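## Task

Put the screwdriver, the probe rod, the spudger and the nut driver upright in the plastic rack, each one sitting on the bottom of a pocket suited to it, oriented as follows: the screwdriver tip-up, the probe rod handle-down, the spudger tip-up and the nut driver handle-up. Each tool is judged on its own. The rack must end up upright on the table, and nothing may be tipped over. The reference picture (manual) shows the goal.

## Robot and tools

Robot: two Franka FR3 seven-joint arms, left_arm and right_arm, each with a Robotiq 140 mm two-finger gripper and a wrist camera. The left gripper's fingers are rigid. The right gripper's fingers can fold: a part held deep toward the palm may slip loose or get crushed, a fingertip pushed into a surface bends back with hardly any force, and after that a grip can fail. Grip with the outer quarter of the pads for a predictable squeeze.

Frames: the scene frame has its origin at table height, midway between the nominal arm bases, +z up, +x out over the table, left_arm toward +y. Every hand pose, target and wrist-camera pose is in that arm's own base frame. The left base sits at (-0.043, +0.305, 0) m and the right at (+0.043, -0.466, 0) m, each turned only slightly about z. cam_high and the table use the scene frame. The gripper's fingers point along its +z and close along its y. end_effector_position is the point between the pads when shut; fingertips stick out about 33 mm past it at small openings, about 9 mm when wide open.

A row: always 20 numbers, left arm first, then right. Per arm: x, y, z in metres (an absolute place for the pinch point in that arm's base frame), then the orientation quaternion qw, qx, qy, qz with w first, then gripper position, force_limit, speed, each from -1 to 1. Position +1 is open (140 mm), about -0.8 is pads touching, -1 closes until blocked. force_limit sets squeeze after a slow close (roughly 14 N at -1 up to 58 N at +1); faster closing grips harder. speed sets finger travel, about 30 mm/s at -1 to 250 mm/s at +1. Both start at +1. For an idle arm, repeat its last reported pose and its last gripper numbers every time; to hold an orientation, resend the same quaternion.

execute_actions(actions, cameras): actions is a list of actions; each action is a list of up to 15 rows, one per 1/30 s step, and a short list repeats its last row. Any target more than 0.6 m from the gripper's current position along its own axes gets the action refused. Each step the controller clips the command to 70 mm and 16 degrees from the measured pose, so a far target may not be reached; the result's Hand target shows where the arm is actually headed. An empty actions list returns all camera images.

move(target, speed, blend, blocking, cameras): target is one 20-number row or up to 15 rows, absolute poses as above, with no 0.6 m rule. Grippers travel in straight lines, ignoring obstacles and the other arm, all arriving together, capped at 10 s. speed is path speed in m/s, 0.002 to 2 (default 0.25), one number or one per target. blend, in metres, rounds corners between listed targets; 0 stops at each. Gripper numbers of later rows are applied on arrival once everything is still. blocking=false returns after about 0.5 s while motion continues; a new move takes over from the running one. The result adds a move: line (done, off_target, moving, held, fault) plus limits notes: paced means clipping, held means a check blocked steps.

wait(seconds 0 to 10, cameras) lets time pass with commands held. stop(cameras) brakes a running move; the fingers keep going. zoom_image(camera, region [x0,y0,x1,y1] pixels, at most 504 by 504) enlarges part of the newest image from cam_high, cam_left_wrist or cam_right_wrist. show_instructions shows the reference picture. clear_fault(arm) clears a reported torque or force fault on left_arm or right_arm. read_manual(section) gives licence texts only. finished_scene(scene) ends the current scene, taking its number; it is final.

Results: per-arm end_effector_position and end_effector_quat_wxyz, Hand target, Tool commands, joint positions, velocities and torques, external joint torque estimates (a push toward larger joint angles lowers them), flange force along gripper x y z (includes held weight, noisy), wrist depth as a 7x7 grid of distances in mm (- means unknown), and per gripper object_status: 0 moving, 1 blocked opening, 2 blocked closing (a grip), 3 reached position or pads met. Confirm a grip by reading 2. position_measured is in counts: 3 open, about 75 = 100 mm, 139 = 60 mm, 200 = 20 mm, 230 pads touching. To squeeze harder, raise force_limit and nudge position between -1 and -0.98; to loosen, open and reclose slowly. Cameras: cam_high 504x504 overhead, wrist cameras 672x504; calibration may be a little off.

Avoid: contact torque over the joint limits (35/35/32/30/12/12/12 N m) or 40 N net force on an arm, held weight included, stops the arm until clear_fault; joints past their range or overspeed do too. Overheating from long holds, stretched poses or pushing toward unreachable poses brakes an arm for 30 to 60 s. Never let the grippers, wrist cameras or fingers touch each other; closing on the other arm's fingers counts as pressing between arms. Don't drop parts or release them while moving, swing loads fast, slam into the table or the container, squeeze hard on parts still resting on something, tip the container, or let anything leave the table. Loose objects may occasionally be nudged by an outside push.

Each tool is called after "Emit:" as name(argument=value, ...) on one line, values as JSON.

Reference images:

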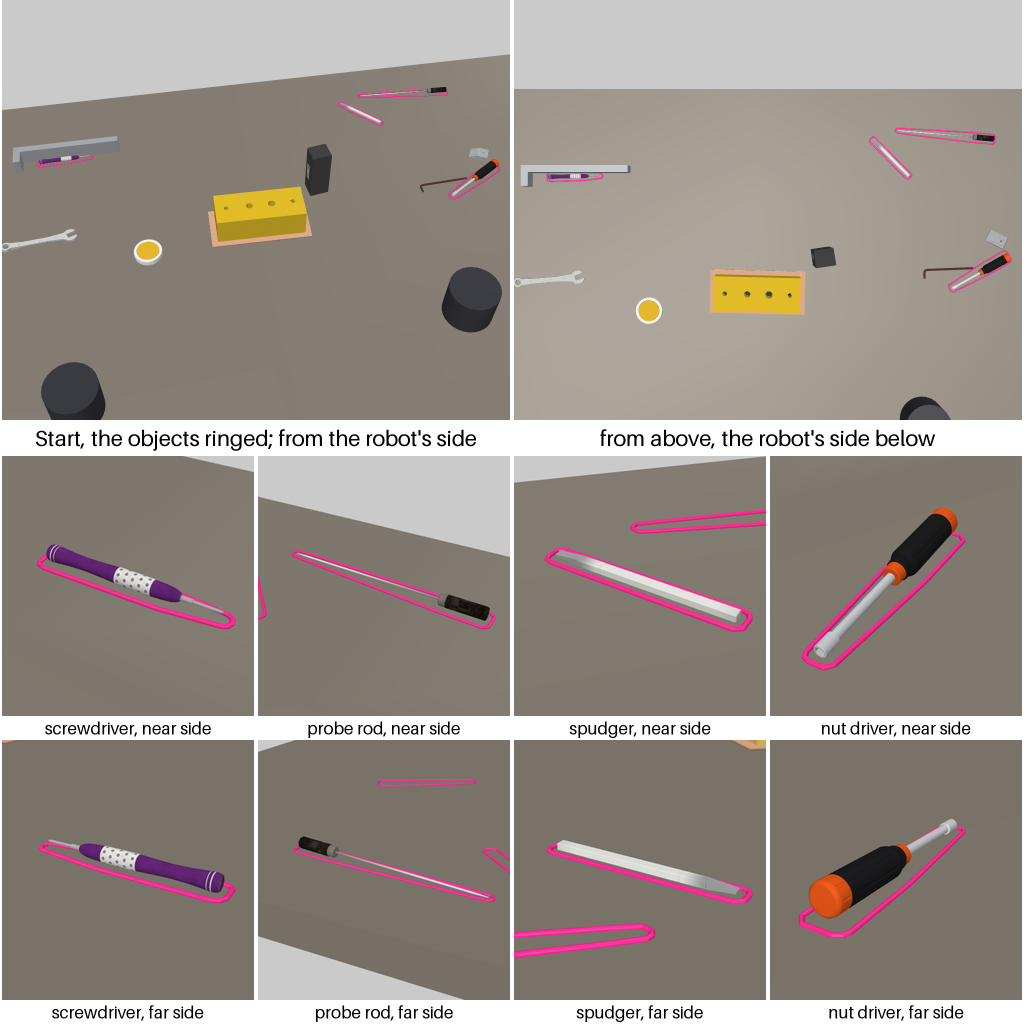

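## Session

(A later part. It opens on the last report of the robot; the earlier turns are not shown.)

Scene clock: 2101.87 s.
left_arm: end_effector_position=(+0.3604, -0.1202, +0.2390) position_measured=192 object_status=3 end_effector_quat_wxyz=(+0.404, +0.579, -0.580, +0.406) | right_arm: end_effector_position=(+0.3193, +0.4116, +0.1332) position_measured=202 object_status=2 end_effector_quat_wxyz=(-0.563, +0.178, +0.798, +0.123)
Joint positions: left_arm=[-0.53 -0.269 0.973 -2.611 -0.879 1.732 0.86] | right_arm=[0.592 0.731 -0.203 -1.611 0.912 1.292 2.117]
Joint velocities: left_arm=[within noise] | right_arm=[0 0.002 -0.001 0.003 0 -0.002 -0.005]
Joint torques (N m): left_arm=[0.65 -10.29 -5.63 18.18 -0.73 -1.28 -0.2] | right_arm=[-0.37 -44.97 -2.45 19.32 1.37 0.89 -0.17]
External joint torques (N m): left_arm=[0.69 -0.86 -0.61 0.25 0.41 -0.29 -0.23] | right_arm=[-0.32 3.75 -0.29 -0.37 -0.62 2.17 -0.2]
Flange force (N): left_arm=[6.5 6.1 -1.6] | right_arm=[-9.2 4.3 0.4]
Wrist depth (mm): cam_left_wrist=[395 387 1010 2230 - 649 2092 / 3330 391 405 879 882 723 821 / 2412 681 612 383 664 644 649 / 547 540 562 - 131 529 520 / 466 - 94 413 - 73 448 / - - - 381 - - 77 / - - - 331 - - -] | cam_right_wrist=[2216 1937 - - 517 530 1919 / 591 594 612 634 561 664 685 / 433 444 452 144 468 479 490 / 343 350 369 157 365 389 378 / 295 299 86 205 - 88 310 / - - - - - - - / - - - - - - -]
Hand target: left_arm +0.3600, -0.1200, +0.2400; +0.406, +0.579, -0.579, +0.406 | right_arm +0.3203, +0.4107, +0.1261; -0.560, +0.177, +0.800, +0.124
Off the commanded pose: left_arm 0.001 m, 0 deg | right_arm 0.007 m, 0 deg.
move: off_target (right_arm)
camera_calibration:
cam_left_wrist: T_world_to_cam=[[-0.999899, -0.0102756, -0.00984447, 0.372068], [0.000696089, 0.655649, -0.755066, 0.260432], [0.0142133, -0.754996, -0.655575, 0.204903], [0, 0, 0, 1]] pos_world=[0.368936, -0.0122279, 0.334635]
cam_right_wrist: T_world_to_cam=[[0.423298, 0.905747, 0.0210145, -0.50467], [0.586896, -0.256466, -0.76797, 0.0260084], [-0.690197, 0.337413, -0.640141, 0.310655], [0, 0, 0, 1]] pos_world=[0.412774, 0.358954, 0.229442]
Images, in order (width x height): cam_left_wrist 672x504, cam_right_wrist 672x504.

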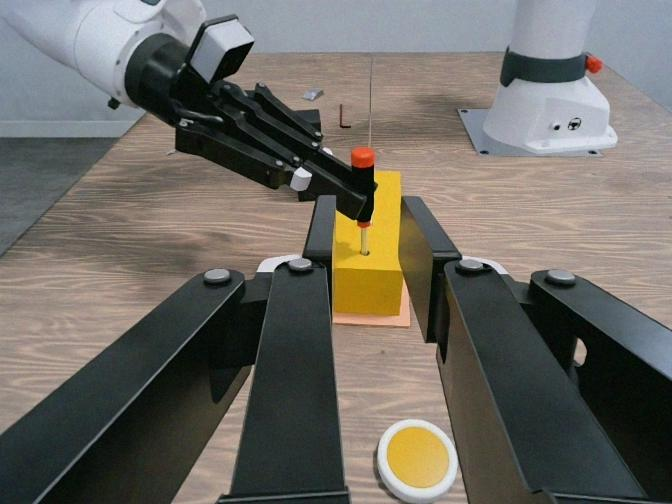

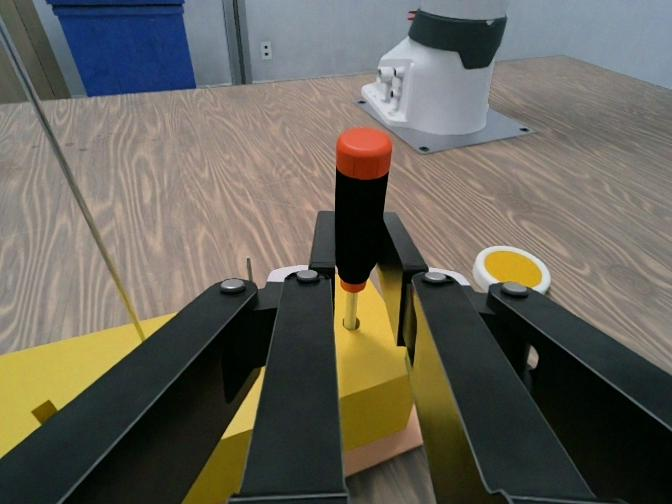

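Emit:
move(target=[[0.36,-0.12,0.24,0.4056,0.5793,-0.5793,0.4056,-0.5,0.1,-1,0.3190,0.4095,0.137,0.5600,-0.1773,-0.7998,-0.1241,-1,-0.1,-1],[0.36,-0.12,0.24,0.4056,0.5793,-0.5793,0.4056,-0.5,0.1,-1,0.3185,0.4095,0.126,0.5600,-0.1773,-0.7998,-0.1241,-1,-0.1,-1]], speed=0.03, cameras=["cam_left_wrist","cam_right_wrist"])

Emit:
zoom_image(camera="cam_left_wrist", region=[315, 100, 435, 270])

Emit:
zoom_image(camera="cam_right_wrist", region=[310, 260, 410, 360])

Scene clock: 2127.03 s.
left_arm: end_effector_position=(+0.3604, -0.1202, +0.2390) position_measured=192 object_status=3 end_effector_quat_wxyz=(+0.404, +0.579, -0.580, +0.406) | right_arm: end_effector_position=(+0.3187, +0.4106, +0.1332) position_measured=202 object_status=2 end_effector_quat_wxyz=(-0.562, +0.178, +0.798, +0.125)
Joint positions: left_arm=[-0.53 -0.269 0.973 -2.611 -0.879 1.732 0.86] | right_arm=[0.592 0.725 -0.204 -1.62 0.913 1.296 2.112]
Joint velocities: left_arm=[within noise] | right_arm=[0 0.001 0 0.001 0 -0.002 -0.005]
Joint torques (N m): left_arm=[0.71 -10.29 -5.55 18.23 -0.72 -1.28 -0.22] | right_arm=[-0.41 -45.13 -2.51 18.88 0.94 0.79 -0.02]
External joint torques (N m): left_arm=[0.74 -0.87 -0.54 0.3 0.42 -0.29 -0.25] | right_arm=[-0.38 3.64 -0.33 -0.89 -1.05 2.08 -0.05]
Flange force (N): left_arm=[6.5 6.0 -1.8] | right_arm=[-8.1 2.0 1.5]
Wrist depth (mm): cam_left_wrist=[393 388 1212 - - 634 - / 2883 399 405 885 876 730 821 / 2295 675 612 383 660 655 646 / 540 542 559 169 131 528 518 / 471 - 94 415 - 73 452 / - - - 380 - - 77 / - - - 333 - - -] | cam_right_wrist=[1853 1972 - - 514 907 - / 576 596 614 640 564 668 689 / 432 441 451 146 469 480 491 / 343 348 367 159 368 394 381 / 287 149 86 199 - 88 313 / - - - - - - - / - - - - - - -]
Hand target: left_arm +0.3600, -0.1200, +0.2400; +0.406, +0.579, -0.579, +0.406 | right_arm +0.3185, +0.4094, +0.1261; -0.560, +0.177, +0.800, +0.124
Off the commanded pose: left_arm 0.001 m, 0 deg | right_arm 0.007 m, 0 deg.
move: off_target (right_arm)
camera_calibration:
cam_left_wrist: T_world_to_cam=[[-0.999899, -0.0102756, -0.00984447, 0.372068], [0.000696089, 0.655649, -0.755066, 0.260432], [0.0142133, -0.754996, -0.655575, 0.204903], [0, 0, 0, 1]] pos_world=[0.368936, -0.0122279, 0.334635]
cam_right_wrist: T_world_to_cam=[[0.425538, 0.9046, 0.024809, -0.504226], [0.588129, -0.255621, -0.767308, 0.0253202], [-0.687766, 0.34111, -0.640798, 0.308535], [0, 0, 0, 1]] pos_world=[0.411875, 0.357351, 0.229646]
Images, in order (width x height): cam_left_wrist 672x504, cam_right_wrist 672x504.

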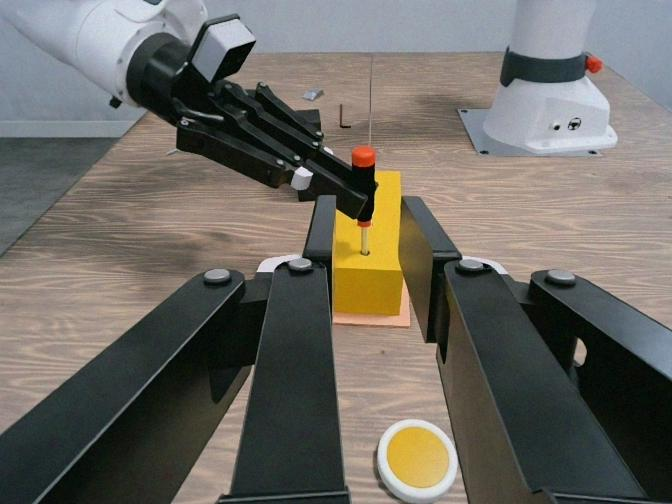

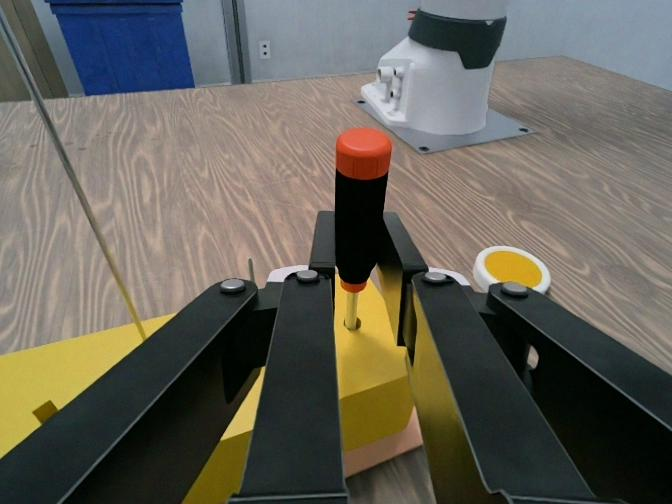

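Scaled by 2.965 from the camera's 672x504 image, which has a finer 960x720 frame.

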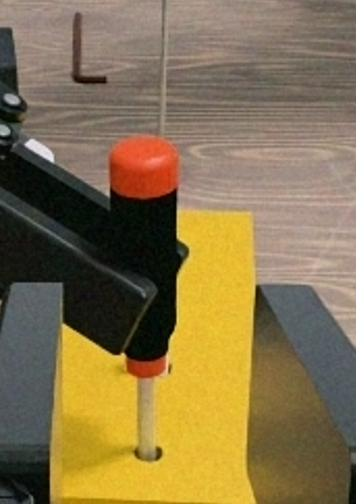

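Scaled by 5.040 from the camera's 672x504 image, which has a finer 960x720 frame.

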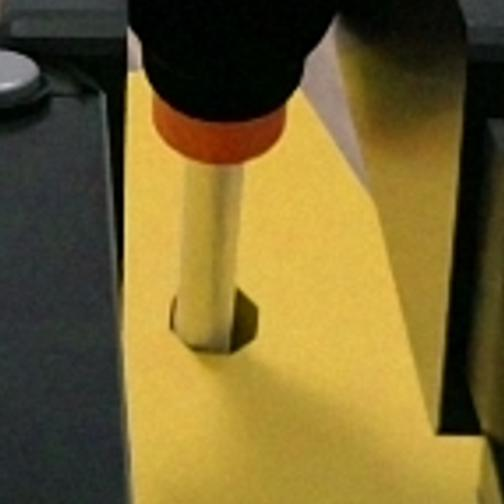

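Emit:
move(target=[[0.36,-0.12,0.24,0.4056,0.5793,-0.5793,0.4056,-0.5,0.1,-1,0.3205,0.4105,0.1255,0.5600,-0.1773,-0.7998,-0.1241,-1,-0.1,-1],[0.36,-0.12,0.24,0.4056,0.5793,-0.5793,0.4056,-0.5,0.1,-1,0.3205,0.4075,0.1255,0.5600,-0.1773,-0.7998,-0.1241,-1,-0.1,-1],[0.36,-0.12,0.24,0.4056,0.5793,-0.5793,0.4056,-0.5,0.1,-1,0.3165,0.4075,0.1255,0.5600,-0.1773,-0.7998,-0.1241,-1,-0.1,-1],[0.36,-0.12,0.24,0.4056,0.5793,-0.5793,0.4056,-0.5,0.1,-1,0.3165,0.4115,0.1255,0.5600,-0.1773,-0.7998,-0.1241,-1,-0.1,-1],[0.36,-0.12,0.24,0.4056,0.5793,-0.5793,0.4056,-0.5,0.1,-1,0.3190,0.4102,0.124,0.5600,-0.1773,-0.7998,-0.1241,-1,-0.1,-1]], speed=0.03, blend=0.002, cameras=["cam_left_wrist","cam_high"])

Emit:
zoom_image(camera="cam_left_wrist", region=[315, 100, 435, 270])

Scene clock: 2149.43 s.
left_arm: end_effector_position=(+0.3604, -0.1202, +0.2390) position_measured=192 object_status=3 end_effector_quat_wxyz=(+0.404, +0.579, -0.580, +0.406) | right_arm: end_effector_position=(+0.3183, +0.4113, +0.1330) position_measured=202 object_status=2 end_effector_quat_wxyz=(-0.563, +0.175, +0.798, +0.125)
Joint positions: left_arm=[-0.53 -0.269 0.973 -2.611 -0.879 1.732 0.86] | right_arm=[0.593 0.729 -0.205 -1.616 0.914 1.292 2.107]
Joint torques (N m): left_arm=[0.68 -10.31 -5.65 18.13 -0.74 -1.28 -0.18] | right_arm=[0 -43.99 -2.75 17.6 1.11 1.27 -0.04]
External joint torques (N m): left_arm=[0.77 -0.91 -0.57 0.29 0.39 -0.27 -0.21] | right_arm=[0.07 4.97 -0.54 -2.21 -0.9 2.56 -0.07]
Flange force (N): left_arm=[6.6 6.3 -1.7] | right_arm=[-9.1 -0.2 5.4]
Wrist depth (mm): cam_left_wrist=[395 383 1079 - 2003 660 - / 2251 394 408 885 869 719 815 / 2318 672 612 386 653 651 651 / 543 539 559 - 131 530 524 / 464 - 94 419 - 73 448 / - - - 379 - - 77 / - - - 333 - - -] | cam_right_wrist=[2263 2028 977 - 530 2362 1919 / 579 596 604 642 563 685 693 / 428 438 452 144 471 483 496 / 341 348 367 160 369 394 384 / 292 150 86 93 - 88 315 / - - - - - - - / - - - - - - -]
Hand target: left_arm +0.3600, -0.1200, +0.2400; +0.406, +0.579, -0.579, +0.406 | right_arm +0.3189, +0.4101, +0.1241; -0.560, +0.177, +0.800, +0.124
Off the commanded pose: left_arm 0.001 m, 0 deg | right_arm 0.009 m, 0 deg.
move: off_target (right_arm); blend cut to 0.0012 m at target 1, 0.0015 m at target 2, 0.0016 m at target 4
camera_calibration:
cam_left_wrist: T_world_to_cam=[[-0.999899, -0.0102756, -0.00984447, 0.372068], [0.000696089, 0.655649, -0.755066, 0.260432], [0.0142133, -0.754996, -0.655575, 0.204903], [0, 0, 0, 1]] pos_world=[0.368936, -0.0122279, 0.334635]
Images, in order (width x height): cam_high 504x504, cam_left_wrist 672x504.

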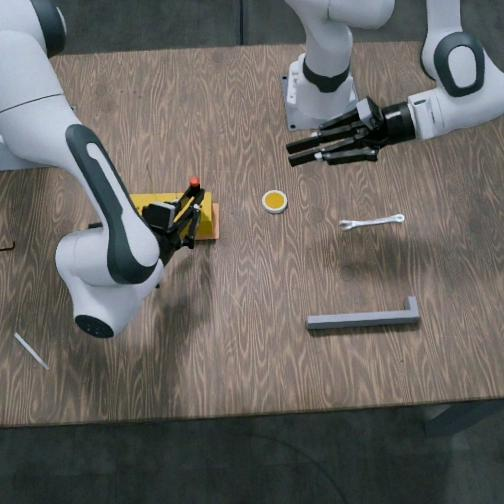

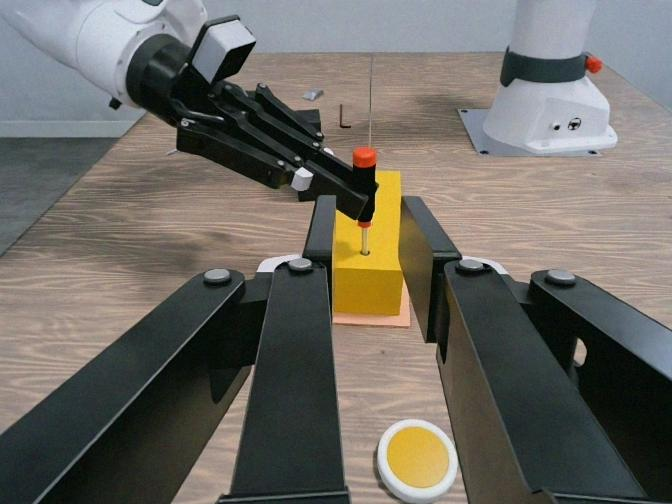

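Scaled by 2.965 from the camera's 672x504 image, which has a finer 960x720 frame.

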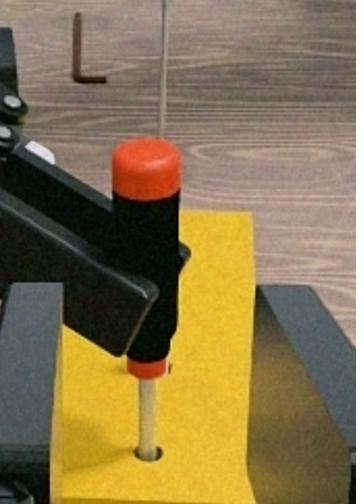

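Emit:
move(target=[[0.36,-0.12,0.24,0.4056,0.5793,-0.5793,0.4056,-0.5,0.1,-1,0.3188,0.4102,0.1325,0.5600,-0.1773,-0.7998,-0.1241,-1,-0.1,-1],[0.36,-0.12,0.24,0.4056,0.5793,-0.5793,0.4056,-0.5,0.1,-1,0.3188,0.4102,0.1325,0.5600,-0.1773,-0.7998,-0.1241,-0.42,-0.1,-1]], speed=0.03, cameras=["cam_left_wrist","cam_right_wrist"])

Scene clock: 2165.37 s.
left_arm: end_effector_position=(+0.3604, -0.1202, +0.2390) position_measured=192 object_status=3 end_effector_quat_wxyz=(+0.404, +0.579, -0.580, +0.406) | right_arm: end_effector_position=(+0.3188, +0.4104, +0.1335) position_measured=182 object_status=0 end_effector_quat_wxyz=(-0.561, +0.176, +0.799, +0.125)
Joint positions: left_arm=[-0.53 -0.269 0.973 -2.611 -0.879 1.732 0.86] | right_arm=[0.596 0.725 -0.21 -1.62 0.914 1.294 2.107]
Joint torques (N m): left_arm=[0.71 -10.31 -5.55 18.19 -0.75 -1.28 -0.21] | right_arm=[-0.11 -50.24 -2.36 19.49 2.04 -0.98 0.09]
External joint torques (N m): left_arm=[0.74 -0.91 -0.52 0.31 0.38 -0.28 -0.24] | right_arm=[-0.25 -1.65 -0.2 -0.23 0.05 0.3 0.06]
Flange force (N): left_arm=[6.6 6.1 -1.7] | right_arm=[4.1 -4.2 2.7]
Wrist depth (mm): cam_left_wrist=[395 388 1094 2003 2189 699 2189 / 2488 395 409 895 879 719 818 / 2230 675 608 381 651 660 653 / 543 542 563 171 131 523 523 / 468 - 94 429 - 73 450 / - - - 379 - - 77 / - - - 330 - - -] | cam_right_wrist=[2263 2009 - - - 1009 2067 / 575 591 602 630 561 668 691 / 427 437 449 145 470 483 494 / 341 347 368 157 369 388 383 / 295 - 94 206 - 89 325 / - 76 - 192 - - - / - - - 216 - - -]
Hand target: left_arm +0.3600, -0.1200, +0.2400; +0.406, +0.579, -0.579, +0.406 | right_arm +0.3188, +0.4102, +0.1325; -0.560, +0.177, +0.800, +0.124
Off the commanded pose: left_arm 0.001 m, 0 deg | right_arm 0.001 m, 0 deg.
move: done
camera_calibration:
cam_left_wrist: T_world_to_cam=[[-0.999899, -0.0102756, -0.00984447, 0.372068], [0.000696089, 0.655649, -0.755066, 0.260432], [0.0142133, -0.754996, -0.655575, 0.204903], [0, 0, 0, 1]] pos_world=[0.368936, -0.0122279, 0.334635]
cam_right_wrist: T_world_to_cam=[[0.423899, 0.905273, 0.0281014, -0.50437], [0.590321, -0.252624, -0.766617, 0.0233722], [-0.686899, 0.341557, -0.641489, 0.308437], [0, 0, 0, 1]] pos_world=[0.41187, 0.357148, 0.22995]
Images, in order (width x height): cam_left_wrist 672x504, cam_right_wrist 672x504.

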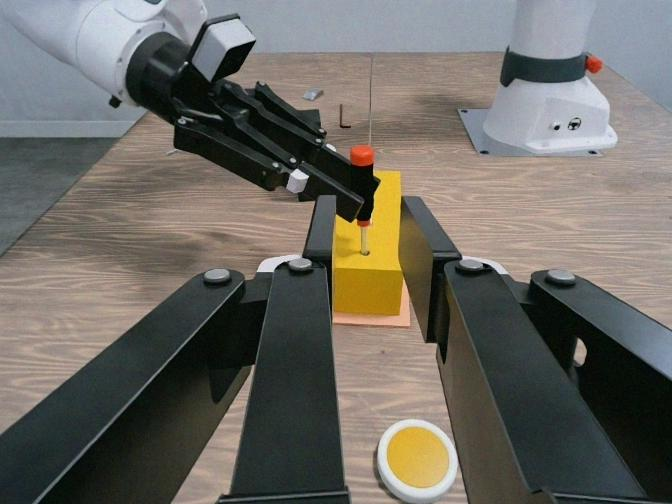

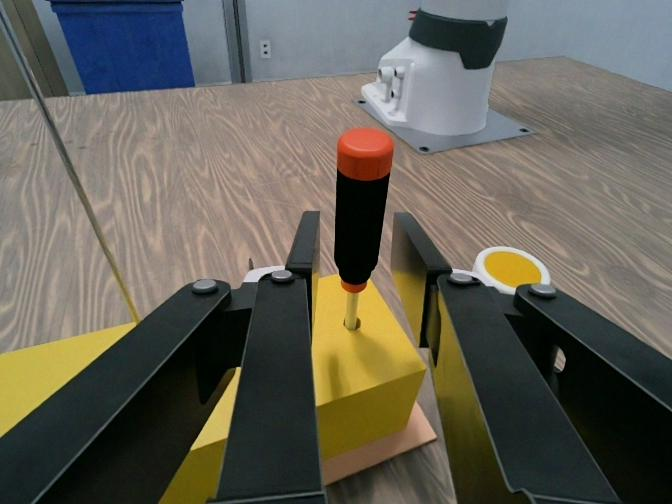

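Emit:
move(target=[[0.36,-0.12,0.24,0.4056,0.5793,-0.5793,0.4056,-0.5,0.1,-1,0.3954,0.3744,0.1635,0.5600,-0.1773,-0.7998,-0.1241,-0.42,-0.1,-1],[0.36,-0.12,0.24,0.4056,0.5793,-0.5793,0.4056,-0.5,0.1,-1,0.44,0.30,0.30,0.3206,0.1642,-0.9311,0.0565,-0.42,-0.1,-1],[0.36,-0.12,0.24,0.4056,0.5793,-0.5793,0.4056,-0.5,0.1,-1,0.55,0.05,0.28,-0.1642,0.3206,-0.9311,-0.0565,-0.42,-0.1,-1]], speed=[0.06,0.25,0.3], blend=[0,0.05,0], cameras=["all"])

Emit:
zoom_image(camera="cam_left_wrist", region=[315, 100, 435, 270])

Scene clock: 2206.23 s.
left_arm: end_effector_position=(+0.3604, -0.1202, +0.2390) position_measured=192 object_status=3 end_effector_quat_wxyz=(+0.404, +0.579, -0.580, +0.406) | right_arm: end_effector_position=(+0.5495, +0.0494, +0.2793) position_measured=182 object_status=3 end_effector_quat_wxyz=(+0.162, -0.316, +0.933, +0.057)
Joint positions: left_arm=[-0.53 -0.269 0.973 -2.611 -0.879 1.732 0.86] | right_arm=[0.581 -0.3 -0.546 -2.302 0.064 2.324 0.912]
Joint velocities: left_arm=[within noise] | right_arm=[-0.001 0 0.001 0.001 0 0.001 -0.008]
Joint torques (N m): left_arm=[0.73 -10.3 -5.56 18.14 -0.75 -1.28 -0.21] | right_arm=[-0.19 -19.98 4.01 24.38 0.66 3.11 -0.12]
External joint torques (N m): left_arm=[0.76 -0.87 -0.55 0.25 0.39 -0.28 -0.24] | right_arm=[-0.14 -1.3 -0.38 -0.32 -0.03 0.07 -0.11]
Flange force (N): left_arm=[6.5 6.1 -1.7] | right_arm=[4.3 2.2 -1.7]
Wrist depth (mm): cam_left_wrist=[- - - - - 641 - / 2542 965 902 895 876 704 804 / 2318 679 677 598 655 649 651 / 545 543 560 170 131 528 522 / 467 - 94 418 - 73 449 / - - - 378 - - 77 / - - - 331 - - -] | cam_right_wrist=[364 363 361 360 358 355 362 / 1272 407 405 406 402 400 397 / 1462 1453 472 457 453 456 453 / 1693 1680 1654 513 499 528 522 / 1954 - 94 1919 - 89 584 / - 76 - 2654 - - - / - - - - - - -]
Hand target: left_arm +0.3600, -0.1200, +0.2400; +0.406, +0.579, -0.579, +0.406 | right_arm +0.5500, +0.0500, +0.2800; +0.164, -0.321, +0.931, +0.056
Off the commanded pose: left_arm 0.001 m, 0 deg | right_arm 0.001 m, 1 deg.
move: done
camera_calibration:
cam_left_wrist: T_world_to_cam=[[-0.999899, -0.0102756, -0.00984447, 0.372068], [0.000696089, 0.655649, -0.755066, 0.260432], [0.0142133, -0.754996, -0.655575, 0.204903], [0, 0, 0, 1]] pos_world=[0.368936, -0.0122279, 0.334635]
cam_right_wrist: T_world_to_cam=[[-0.628873, 0.777493, 0.00488459, 0.311856], [0.59831, 0.47991, 0.641648, -0.526102], [0.496532, 0.406437, -0.766984, 0.0653002], [0, 0, 0, 1]] pos_world=[0.478466, -0.0165246, 0.386133]

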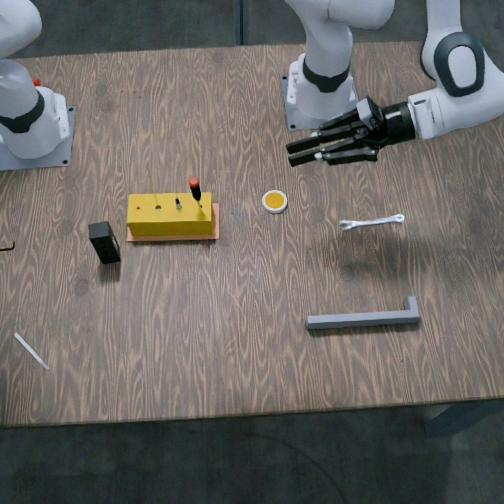

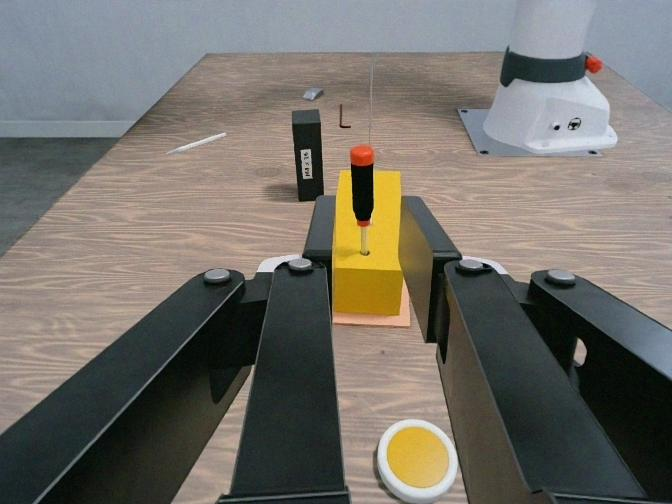

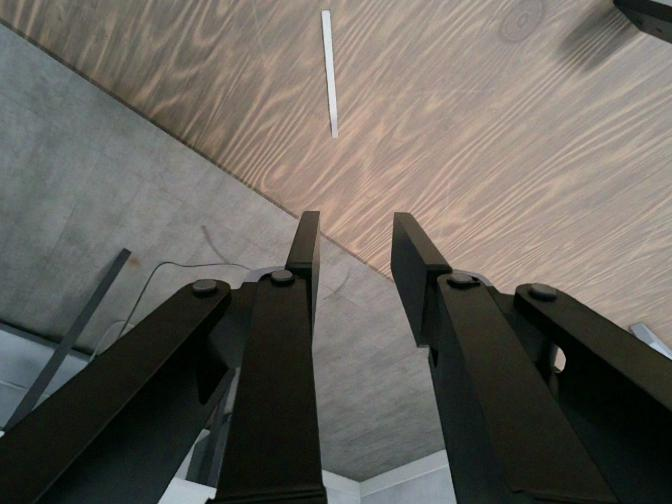

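Scaled by 2.965 from the camera's 672x504 image, which has a finer 960x720 frame.

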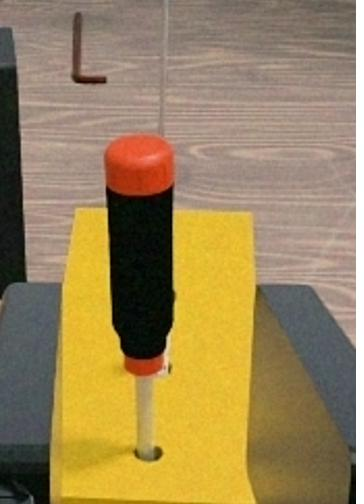

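Emit:
zoom_image(camera="cam_right_wrist", region=[265, 0, 405, 145])

Scaled by 3.476 from the camera's 672x504 image, which has a finer 960x720 frame.

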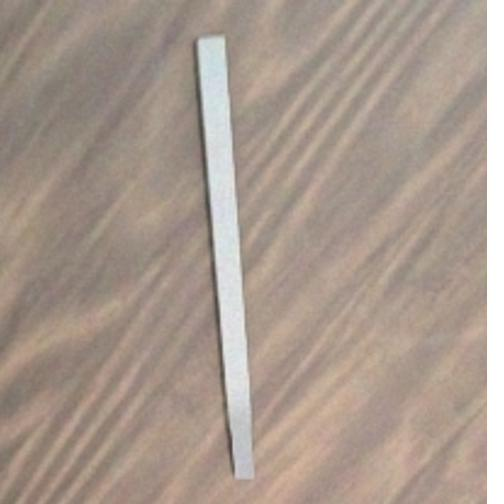

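Emit:
zoom_image(camera="cam_left_wrist", region=[345, 165, 395, 205])

Emit:
zoom_image(camera="cam_high", region=[120, 185, 220, 250])

Scaled by 10.080 from the camera's 672x504 image, which has a finer 960x720 frame.

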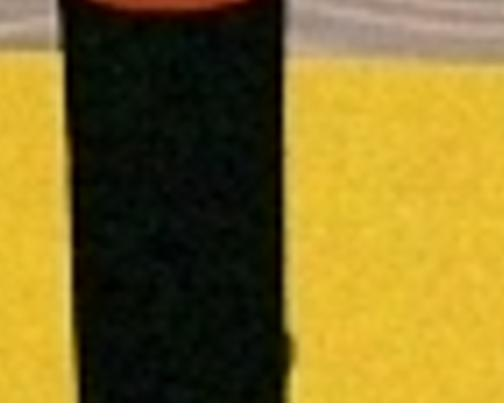

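Scaled by 5.040 from the camera's 504x504 image, which has a finer 720x720 frame.

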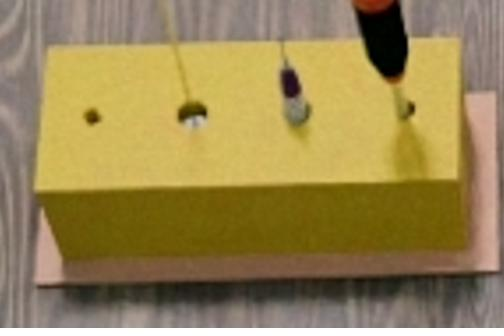

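Emit:
move(target=[[0.36,-0.12,0.24,0.4056,0.5793,-0.5793,0.4056,-0.5,0.1,-1,0.53,0.02,0.28,-0.0734,0.8925,-0.4162,-0.1573,-0.3,-0.1,-1],[0.36,-0.12,0.24,0.4056,0.5793,-0.5793,0.4056,-0.5,0.1,-1,0.55,0.04,0.20,0.0632,0.9172,0.3586,-0.1617,-0.3,-0.1,-1]], speed=0.4, blend=[0.02,0], cameras=["all"])

Scene clock: 2291.33 s.
left_arm: end_effector_position=(+0.3604, -0.1202, +0.2390) position_measured=192 object_status=3 end_effector_quat_wxyz=(+0.404, +0.579, -0.580, +0.406) | right_arm: end_effector_position=(+0.5490, +0.0410, +0.1987) position_measured=167 object_status=3 end_effector_quat_wxyz=(+0.063, +0.919, +0.354, -0.162)
Joint positions: left_arm=[-0.53 -0.269 0.973 -2.611 -0.879 1.732 0.86] | right_arm=[0.705 0.357 -0.609 -1.703 -0.005 1.715 -2.207]
Joint velocities: left_arm=[within noise] | right_arm=[0 -0.001 0.001 0.001 0 0.001 -0.006]
Joint torques (N m): left_arm=[0.73 -10.26 -5.58 18.19 -0.74 -1.29 -0.21] | right_arm=[-1.26 -39.61 -5.31 23.53 0.01 1.76 -0.11]
External joint torques (N m): left_arm=[0.61 -0.81 -0.71 0.27 0.39 -0.31 -0.23] | right_arm=[-1.18 -1.59 0.96 0.16 -0.38 0.01 -0.1]
Flange force (N): left_arm=[6.4 5.7 -1.4] | right_arm=[-3.5 -1.0 -0.2]
Wrist depth (mm): cam_left_wrist=[- - 1089 1079 1110 1970 - / 2542 844 909 882 876 723 801 / 2273 679 674 606 662 648 644 / 543 541 559 168 131 528 525 / 469 - 94 414 - 73 449 / - - - 381 - - 77 / - - - 331 - - -] | cam_right_wrist=[281 282 281 281 284 282 284 / 306 312 312 315 314 313 316 / 352 352 351 351 353 354 355 / 400 403 380 394 380 406 403 / 452 75 93 466 - 89 444 / - 78 - 564 - - - / - - - 703 - - -]
Hand target: left_arm +0.3600, -0.1200, +0.2400; +0.406, +0.579, -0.579, +0.406 | right_arm +0.5500, +0.0400, +0.2000; +0.063, +0.917, +0.359, -0.162
Off the commanded pose: left_arm 0.001 m, 0 deg | right_arm 0.002 m, 1 deg.
move: done; limits=paced
camera_calibration:
cam_left_wrist: T_world_to_cam=[[-0.999899, -0.0102756, -0.00984447, 0.372068], [0.000696089, 0.655649, -0.755066, 0.260432], [0.0142133, -0.754996, -0.655575, 0.204903], [0, 0, 0, 1]] pos_world=[0.368936, -0.0122279, 0.334635]
cam_right_wrist: T_world_to_cam=[[0.689735, -0.724059, 0.00201212, -0.343334], [-0.553989, -0.525933, 0.645361, 0.20302], [-0.466222, -0.446243, -0.763875, 0.570059], [0, 0, 0, 1]] pos_world=[0.615054, 0.112565, 0.305124]

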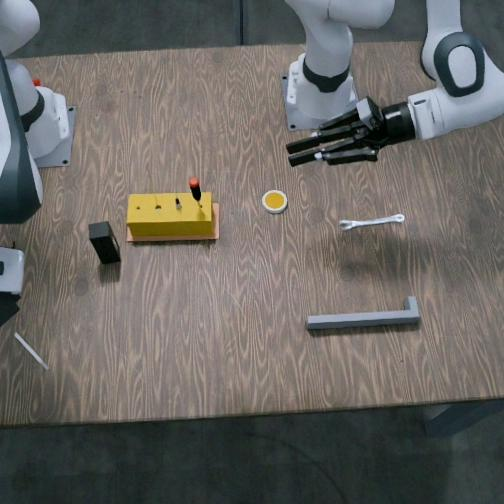

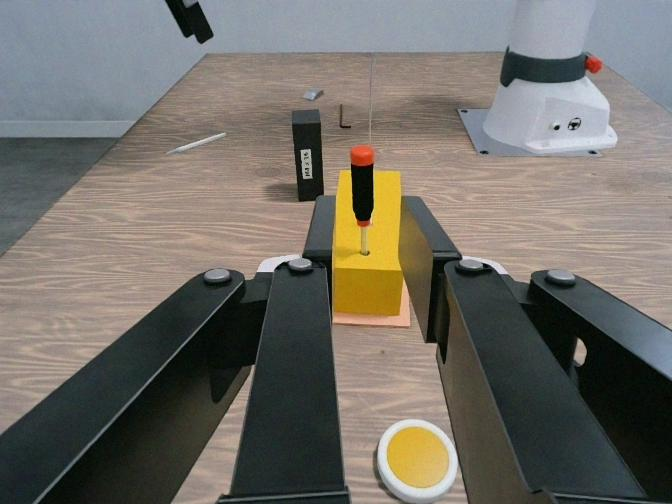

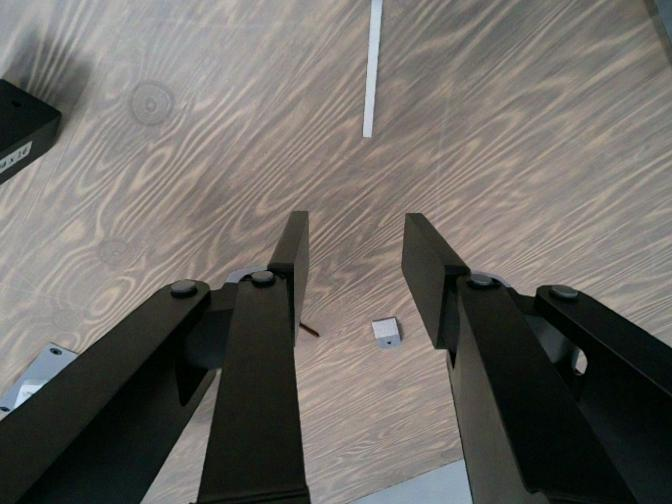

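Emit:
move(target=[[0.36,-0.12,0.24,0.4056,0.5793,-0.5793,0.4056,-0.5,0.1,-1,0.588,0.059,0.085,0.0632,0.9172,0.3586,-0.1617,-0.3,-0.1,-1]], speed=0.2, cameras=["cam_right_wrist"])

Scene clock: 2312.63 s.
left_arm: end_effector_position=(+0.3604, -0.1202, +0.2390) position_measured=192 object_status=3 end_effector_quat_wxyz=(+0.404, +0.579, -0.580, +0.406) | right_arm: end_effector_position=(+0.5861, +0.0580, +0.0845) position_measured=167 object_status=3 end_effector_quat_wxyz=(+0.065, +0.918, +0.355, -0.165)
Joint positions: left_arm=[-0.53 -0.269 0.973 -2.611 -0.879 1.732 0.86] | right_arm=[0.629 0.611 -0.533 -1.632 0.099 1.874 -2.22]
Joint velocities: left_arm=[within noise] | right_arm=[-0.002 0 0.004 0 0 0.004 0]
Joint torques (N m): left_arm=[0.69 -10.36 -5.64 18.2 -0.73 -1.26 -0.16] | right_arm=[-1.85 -46.74 -8.96 22.13 0.7 1.9 -0.17]
External joint torques (N m): left_arm=[0.71 -0.87 -0.62 0.26 0.41 -0.26 -0.19] | right_arm=[-1.96 -1.41 -0.07 0.2 0.28 0.16 -0.16]
Flange force (N): left_arm=[6.5 6.1 -1.5] | right_arm=[-1.9 1.7 -0.4]
Wrist depth (mm): cam_left_wrist=[- 600 2038 1219 1120 642 - / 2364 821 892 899 879 732 807 / 2209 681 664 605 668 655 644 / 542 541 558 170 131 524 518 / 468 - 94 418 - 73 449 / - - - 378 - - 77 / - - - 331 - - -] | cam_right_wrist=[179 179 179 179 179 180 181 / 198 199 199 199 200 200 200 / 223 224 224 225 224 225 225 / 255 256 249 248 244 257 258 / 288 75 93 301 142 89 284 / - 78 - 361 - - - / - - - 453 - - -]
Hand target: left_arm +0.3600, -0.1200, +0.2400; +0.406, +0.579, -0.579, +0.406 | right_arm +0.5880, +0.0590, +0.0850; +0.063, +0.917, +0.359, -0.162
Off the commanded pose: left_arm 0.001 m, 0 deg | right_arm 0.002 m, 1 deg.
move: done
camera_calibration:
cam_right_wrist: T_world_to_cam=[[0.692449, -0.721458, 0.00352792, -0.358199], [-0.550056, -0.524762, 0.649664, 0.303489], [-0.466854, -0.4518, -0.760213, 0.508044], [0, 0, 0, 1]] pos_world=[0.652153, 0.130368, 0.190319]
Images, in order (width x height): cam_right_wrist 672x504.

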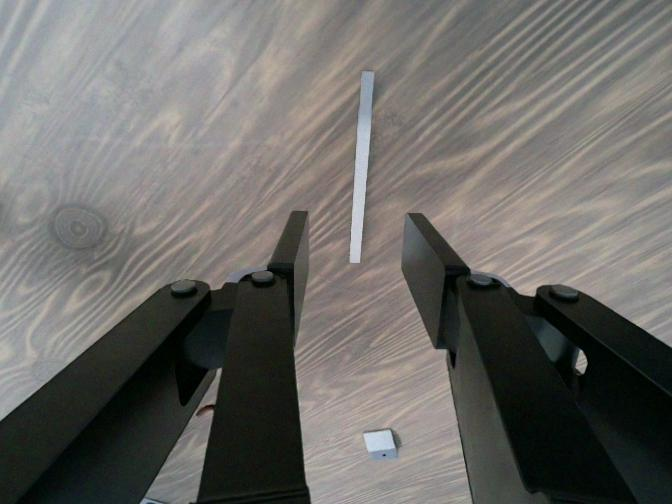

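Emit:
move(target=[[0.36,-0.12,0.24,0.4056,0.5793,-0.5793,0.4056,-0.5,0.1,-1,0.599,0.061,0.047,0.0632,0.9172,0.3586,-0.1617,-0.3,-0.1,-1]], speed=0.1, cameras=["cam_right_wrist"])

Scene clock: 2331.03 s.
left_arm: end_effector_position=(+0.3604, -0.1202, +0.2390) position_measured=192 object_status=3 end_effector_quat_wxyz=(+0.404, +0.579, -0.580, +0.406) | right_arm: end_effector_position=(+0.5971, +0.0602, +0.0467) position_measured=167 object_status=3 end_effector_quat_wxyz=(+0.065, +0.918, +0.356, -0.164)
Joint positions: left_arm=[-0.53 -0.269 0.973 -2.611 -0.879 1.732 0.86] | right_arm=[0.594 0.695 -0.5 -1.593 0.123 1.918 -2.221]
Joint velocities: left_arm=[within noise] | right_arm=[-0.005 0.001 0.005 0.001 0.001 0.004 0.002]
Joint torques (N m): left_arm=[0.69 -10.44 -5.55 18.18 -0.74 -1.28 -0.16] | right_arm=[-0.8 -48.67 -7.98 21.74 0.58 2.03 -0.08]
External joint torques (N m): left_arm=[0.65 -1.02 -0.61 0.28 0.4 -0.3 -0.19] | right_arm=[-0.88 -1.41 1.3 0.4 0.16 0.31 -0.07]
Flange force (N): left_arm=[6.9 6.4 -1.5] | right_arm=[-1.1 0.1 -0.4]
Wrist depth (mm): cam_left_wrist=[- 587 - 1060 - 659 - / 3031 799 899 889 892 693 793 / 2273 683 674 627 662 662 649 / 546 545 560 - 131 523 513 / 468 - 94 421 - 73 451 / - - - 379 - - 77 / - - - 332 - - -] | cam_right_wrist=[145 145 145 145 146 146 147 / 161 161 161 161 162 162 162 / 181 181 182 182 182 182 183 / 207 207 202 208 197 209 209 / 234 78 93 245 228 89 230 / - 78 - 292 - - - / - - - 366 - - -]
Hand target: left_arm +0.3600, -0.1200, +0.2400; +0.406, +0.579, -0.579, +0.406 | right_arm +0.5990, +0.0610, +0.0470; +0.063, +0.917, +0.359, -0.162
Off the commanded pose: left_arm 0.001 m, 0 deg | right_arm 0.002 m, 0 deg.
move: done
camera_calibration:
cam_right_wrist: T_world_to_cam=[[0.692981, -0.720949, 0.00307598, -0.364518], [-0.549792, -0.525694, 0.649133, 0.335164], [-0.466375, -0.451528, -0.760668, 0.485185], [0, 0, 0, 1]] pos_world=[0.663153, 0.13247, 0.15262]
Images, in order (width x height): cam_right_wrist 672x504.

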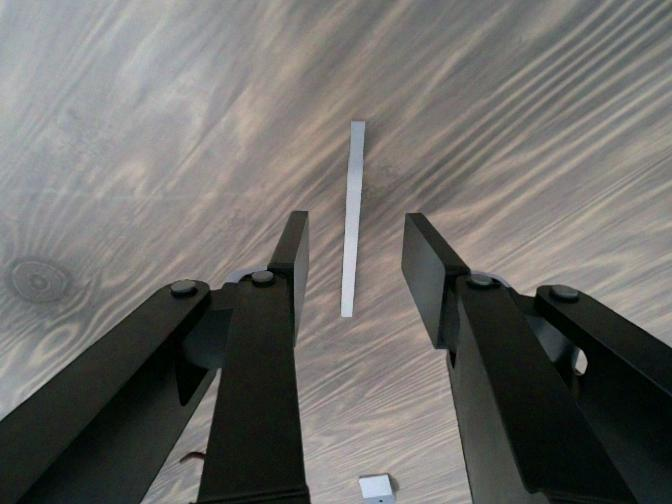

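Emit:
move(target=[[0.36,-0.12,0.24,0.4056,0.5793,-0.5793,0.4056,-0.5,0.1,-1,0.5993,0.0623,0.0305,0.0632,0.9172,0.3586,-0.1617,-0.3,-0.1,-1]], speed=0.03, cameras=["cam_right_wrist"])

Emit:
zoom_image(camera="cam_right_wrist", region=[290, 130, 430, 350])

Scene clock: 2357.57 s.
left_arm: end_effector_position=(+0.3604, -0.1202, +0.2390) position_measured=192 object_status=3 end_effector_quat_wxyz=(+0.404, +0.579, -0.580, +0.406) | right_arm: end_effector_position=(+0.5984, +0.0618, +0.0313) position_measured=167 object_status=3 end_effector_quat_wxyz=(+0.065, +0.917, +0.358, -0.163)
Joint positions: left_arm=[-0.53 -0.269 0.973 -2.611 -0.879 1.732 0.86] | right_arm=[0.585 0.718 -0.486 -1.593 0.128 1.945 -2.221]
Joint velocities: left_arm=[within noise] | right_arm=[0 -0.001 -0.001 0 0.001 0.004 0]
Joint torques (N m): left_arm=[0.73 -10.29 -5.57 18.23 -0.76 -1.26 -0.16] | right_arm=[-1.02 -48.7 -8.44 21.22 0.78 1.93 0.07]
External joint torques (N m): left_arm=[0.78 -0.91 -0.53 0.36 0.38 -0.26 -0.19] | right_arm=[-1.3 -0.95 0.69 0.05 0.35 0.2 0.08]
Flange force (N): left_arm=[6.4 6.0 -1.8] | right_arm=[-1.1 0.6 0.2]
Wrist depth (mm): cam_left_wrist=[515 564 2273 2209 - 646 - / 2437 778 913 866 872 741 796 / 2273 681 675 699 668 660 651 / 539 539 556 416 131 532 520 / 469 - 94 429 - 73 449 / - - - 379 - - 77 / - - - 333 - - -] | cam_right_wrist=[131 131 132 131 132 132 132 / 145 146 146 146 147 147 147 / 164 164 164 164 165 165 165 / 187 187 182 183 179 189 190 / 211 78 93 220 207 89 207 / - 78 - 264 - - - / - - - 330 - - -]
Hand target: left_arm +0.3600, -0.1200, +0.2400; +0.406, +0.579, -0.579, +0.406 | right_arm +0.5993, +0.0623, +0.0305; +0.063, +0.917, +0.359, -0.162
Off the commanded pose: left_arm 0.001 m, 0 deg | right_arm 0.001 m, 0 deg.
move: done
camera_calibration:
cam_right_wrist: T_world_to_cam=[[0.696164, -0.717876, 0.00293122, -0.366229], [-0.548261, -0.529035, 0.647713, 0.346114], [-0.463427, -0.452522, -0.761879, 0.473081], [0, 0, 0, 1]] pos_world=[0.663955, 0.134279, 0.137321]
Images, in order (width x height): cam_right_wrist 672x504.

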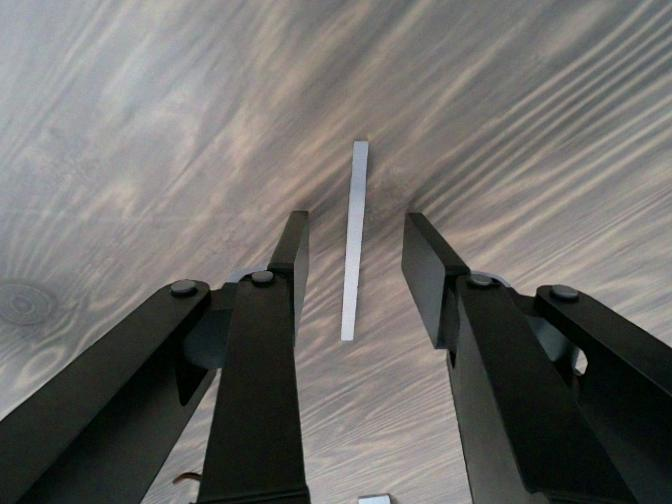

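Scaled by 2.291 from the camera's 672x504 image, which has a finer 960x720 frame.

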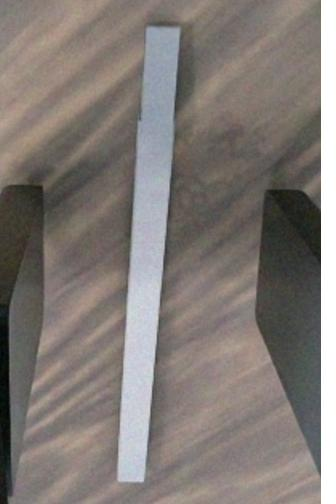

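Emit:
move(target=[[0.36,-0.12,0.24,0.4056,0.5793,-0.5793,0.4056,-0.5,0.1,-1,0.5993,0.0623,0.0293,0.0632,0.9172,0.3586,-0.1617,-0.3,-0.1,-1],[0.36,-0.12,0.24,0.4056,0.5793,-0.5793,0.4056,-0.5,0.1,-1,0.5993,0.0623,0.0293,0.0632,0.9172,0.3586,-0.1617,-1,-0.1,-1]], speed=0.03)

Emit:
wait(seconds=0.6, cameras=["cam_right_wrist"])

Emit:
zoom_image(camera="cam_right_wrist", region=[290, 130, 430, 350])

Scene clock: 2376.30 s.
left_arm: end_effector_position=(+0.3604, -0.1202, +0.2390) position_measured=192 object_status=3 end_effector_quat_wxyz=(+0.404, +0.579, -0.580, +0.406) | right_arm: end_effector_position=(+0.5988, +0.0623, +0.0304) position_measured=222 object_status=0 end_effector_quat_wxyz=(+0.064, +0.917, +0.358, -0.163)
Joint positions: left_arm=[-0.53 -0.269 0.973 -2.611 -0.879 1.732 0.86] | right_arm=[0.583 0.719 -0.483 -1.593 0.128 1.948 -2.221]
Joint torques (N m): left_arm=[0.67 -10.22 -5.53 18.19 -0.74 -1.27 -0.22] | right_arm=[-1.25 -48.08 -8.34 20.66 0.56 1.95 0.02]
External joint torques (N m): left_arm=[0.68 -0.78 -0.54 0.27 0.39 -0.28 -0.25] | right_arm=[-1.03 -0.26 1.12 -0.43 0.14 0.22 0.03]
Flange force (N): left_arm=[6.0 5.5 -1.7] | right_arm=[-1.2 -0.1 1.5]
Wrist depth (mm): cam_left_wrist=[2111 609 1244 2003 2149 646 2130 / 2341 821 895 889 872 719 804 / 2341 675 674 651 674 657 637 / 548 541 564 - 131 527 520 / 467 - 94 419 - 73 449 / - - - 376 - - 77 / - - - 330 - - -] | cam_right_wrist=[131 131 131 131 131 131 132 / 145 145 145 145 145 146 146 / 163 162 163 159 164 164 165 / 186 186 186 150 182 188 188 / 216 210 81 87 94 88 219 / - - 72 - - - - / - - - - - - -]
Hand target: left_arm +0.3600, -0.1200, +0.2400; +0.406, +0.579, -0.579, +0.406 | right_arm +0.5993, +0.0623, +0.0293; +0.063, +0.917, +0.359, -0.162
Off the commanded pose: left_arm 0.001 m, 0 deg | right_arm 0.001 m, 0 deg.
move: done

Scene clock: 2376.90 s.
left_arm: end_effector_position=(+0.3604, -0.1202, +0.2390) position_measured=192 object_status=3 end_effector_quat_wxyz=(+0.404, +0.579, -0.580, +0.406) | right_arm: end_effector_position=(+0.5988, +0.0623, +0.0304) position_measured=222 object_status=2 end_effector_quat_wxyz=(+0.064, +0.917, +0.358, -0.163)
Joint positions: left_arm=[-0.53 -0.269 0.973 -2.611 -0.879 1.732 0.86] | right_arm=[0.583 0.719 -0.483 -1.593 0.128 1.948 -2.221]
Joint torques (N m): left_arm=[0.7 -10.22 -5.65 18.14 -0.74 -1.28 -0.2] | right_arm=[-1.23 -48.11 -8.35 20.6 0.54 1.91 0.03]
External joint torques (N m): left_arm=[0.7 -0.78 -0.67 0.23 0.4 -0.29 -0.23] | right_arm=[-1.26 -0.15 0.96 -0.63 0.12 0.16 0.04]
Flange force (N): left_arm=[6.3 5.8 -1.5] | right_arm=[-1.6 0.0 1.7]
Wrist depth (mm): cam_left_wrist=[2318 2092 1006 2717 - 635 - / 2570 853 906 889 872 723 799 / 2295 674 685 629 660 648 653 / 547 547 559 169 131 520 524 / 468 - 94 417 - 73 449 / - - - 378 - - 77 / - - - 332 - - -] | cam_right_wrist=[131 131 131 131 131 131 132 / 145 145 145 145 146 146 146 / 163 163 163 160 164 164 164 / 186 186 186 149 182 188 188 / 217 210 81 87 94 88 219 / - - 72 - - - - / - - - - - - -]
Hand target: left_arm +0.3600, -0.1200, +0.2400; +0.406, +0.579, -0.579, +0.406 | right_arm +0.5993, +0.0623, +0.0293; +0.063, +0.917, +0.359, -0.162
Tool commands: left_gripper/position=-0.5 left_gripper/force_limit=+0.1 left_gripper/speed=-1.0 right_gripper/position=-1.0 right_gripper/force_limit=-0.1 right_gripper/speed=-1.0
Off the commanded pose: left_arm 0.001 m, 0 deg | right_arm 0.001 m, 0 deg.
wait: 0.60 s; at rest by 0.17 s
camera_calibration:
cam_right_wrist: T_world_to_cam=[[0.696577, -0.717477, 0.00260426, -0.366433], [-0.548672, -0.530343, 0.646294, 0.347479], [-0.46232, -0.451622, -0.763084, 0.472087], [0, 0, 0, 1]] pos_world=[0.664156, 0.134581, 0.136623]
Images, in order (width x height): cam_right_wrist 672x504.

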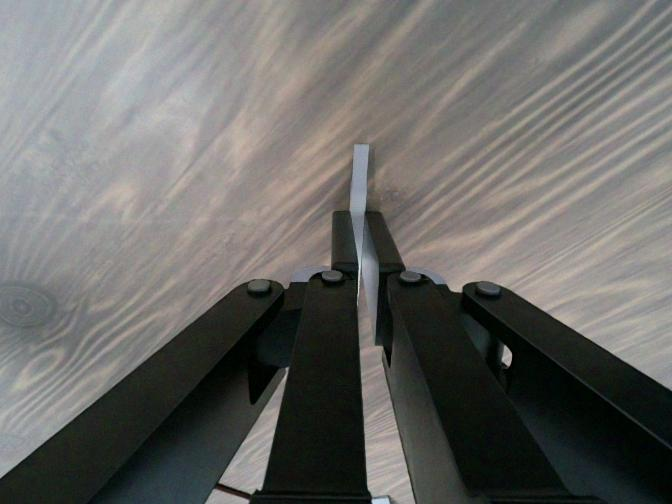

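Scaled by 2.291 from the camera's 672x504 image, which has a finer 960x720 frame.

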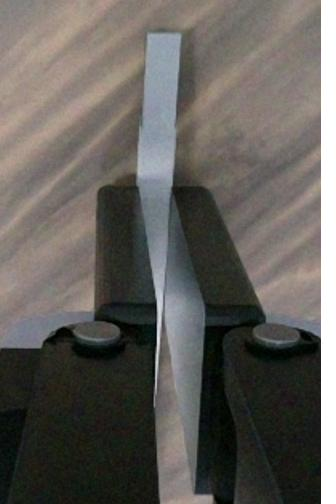

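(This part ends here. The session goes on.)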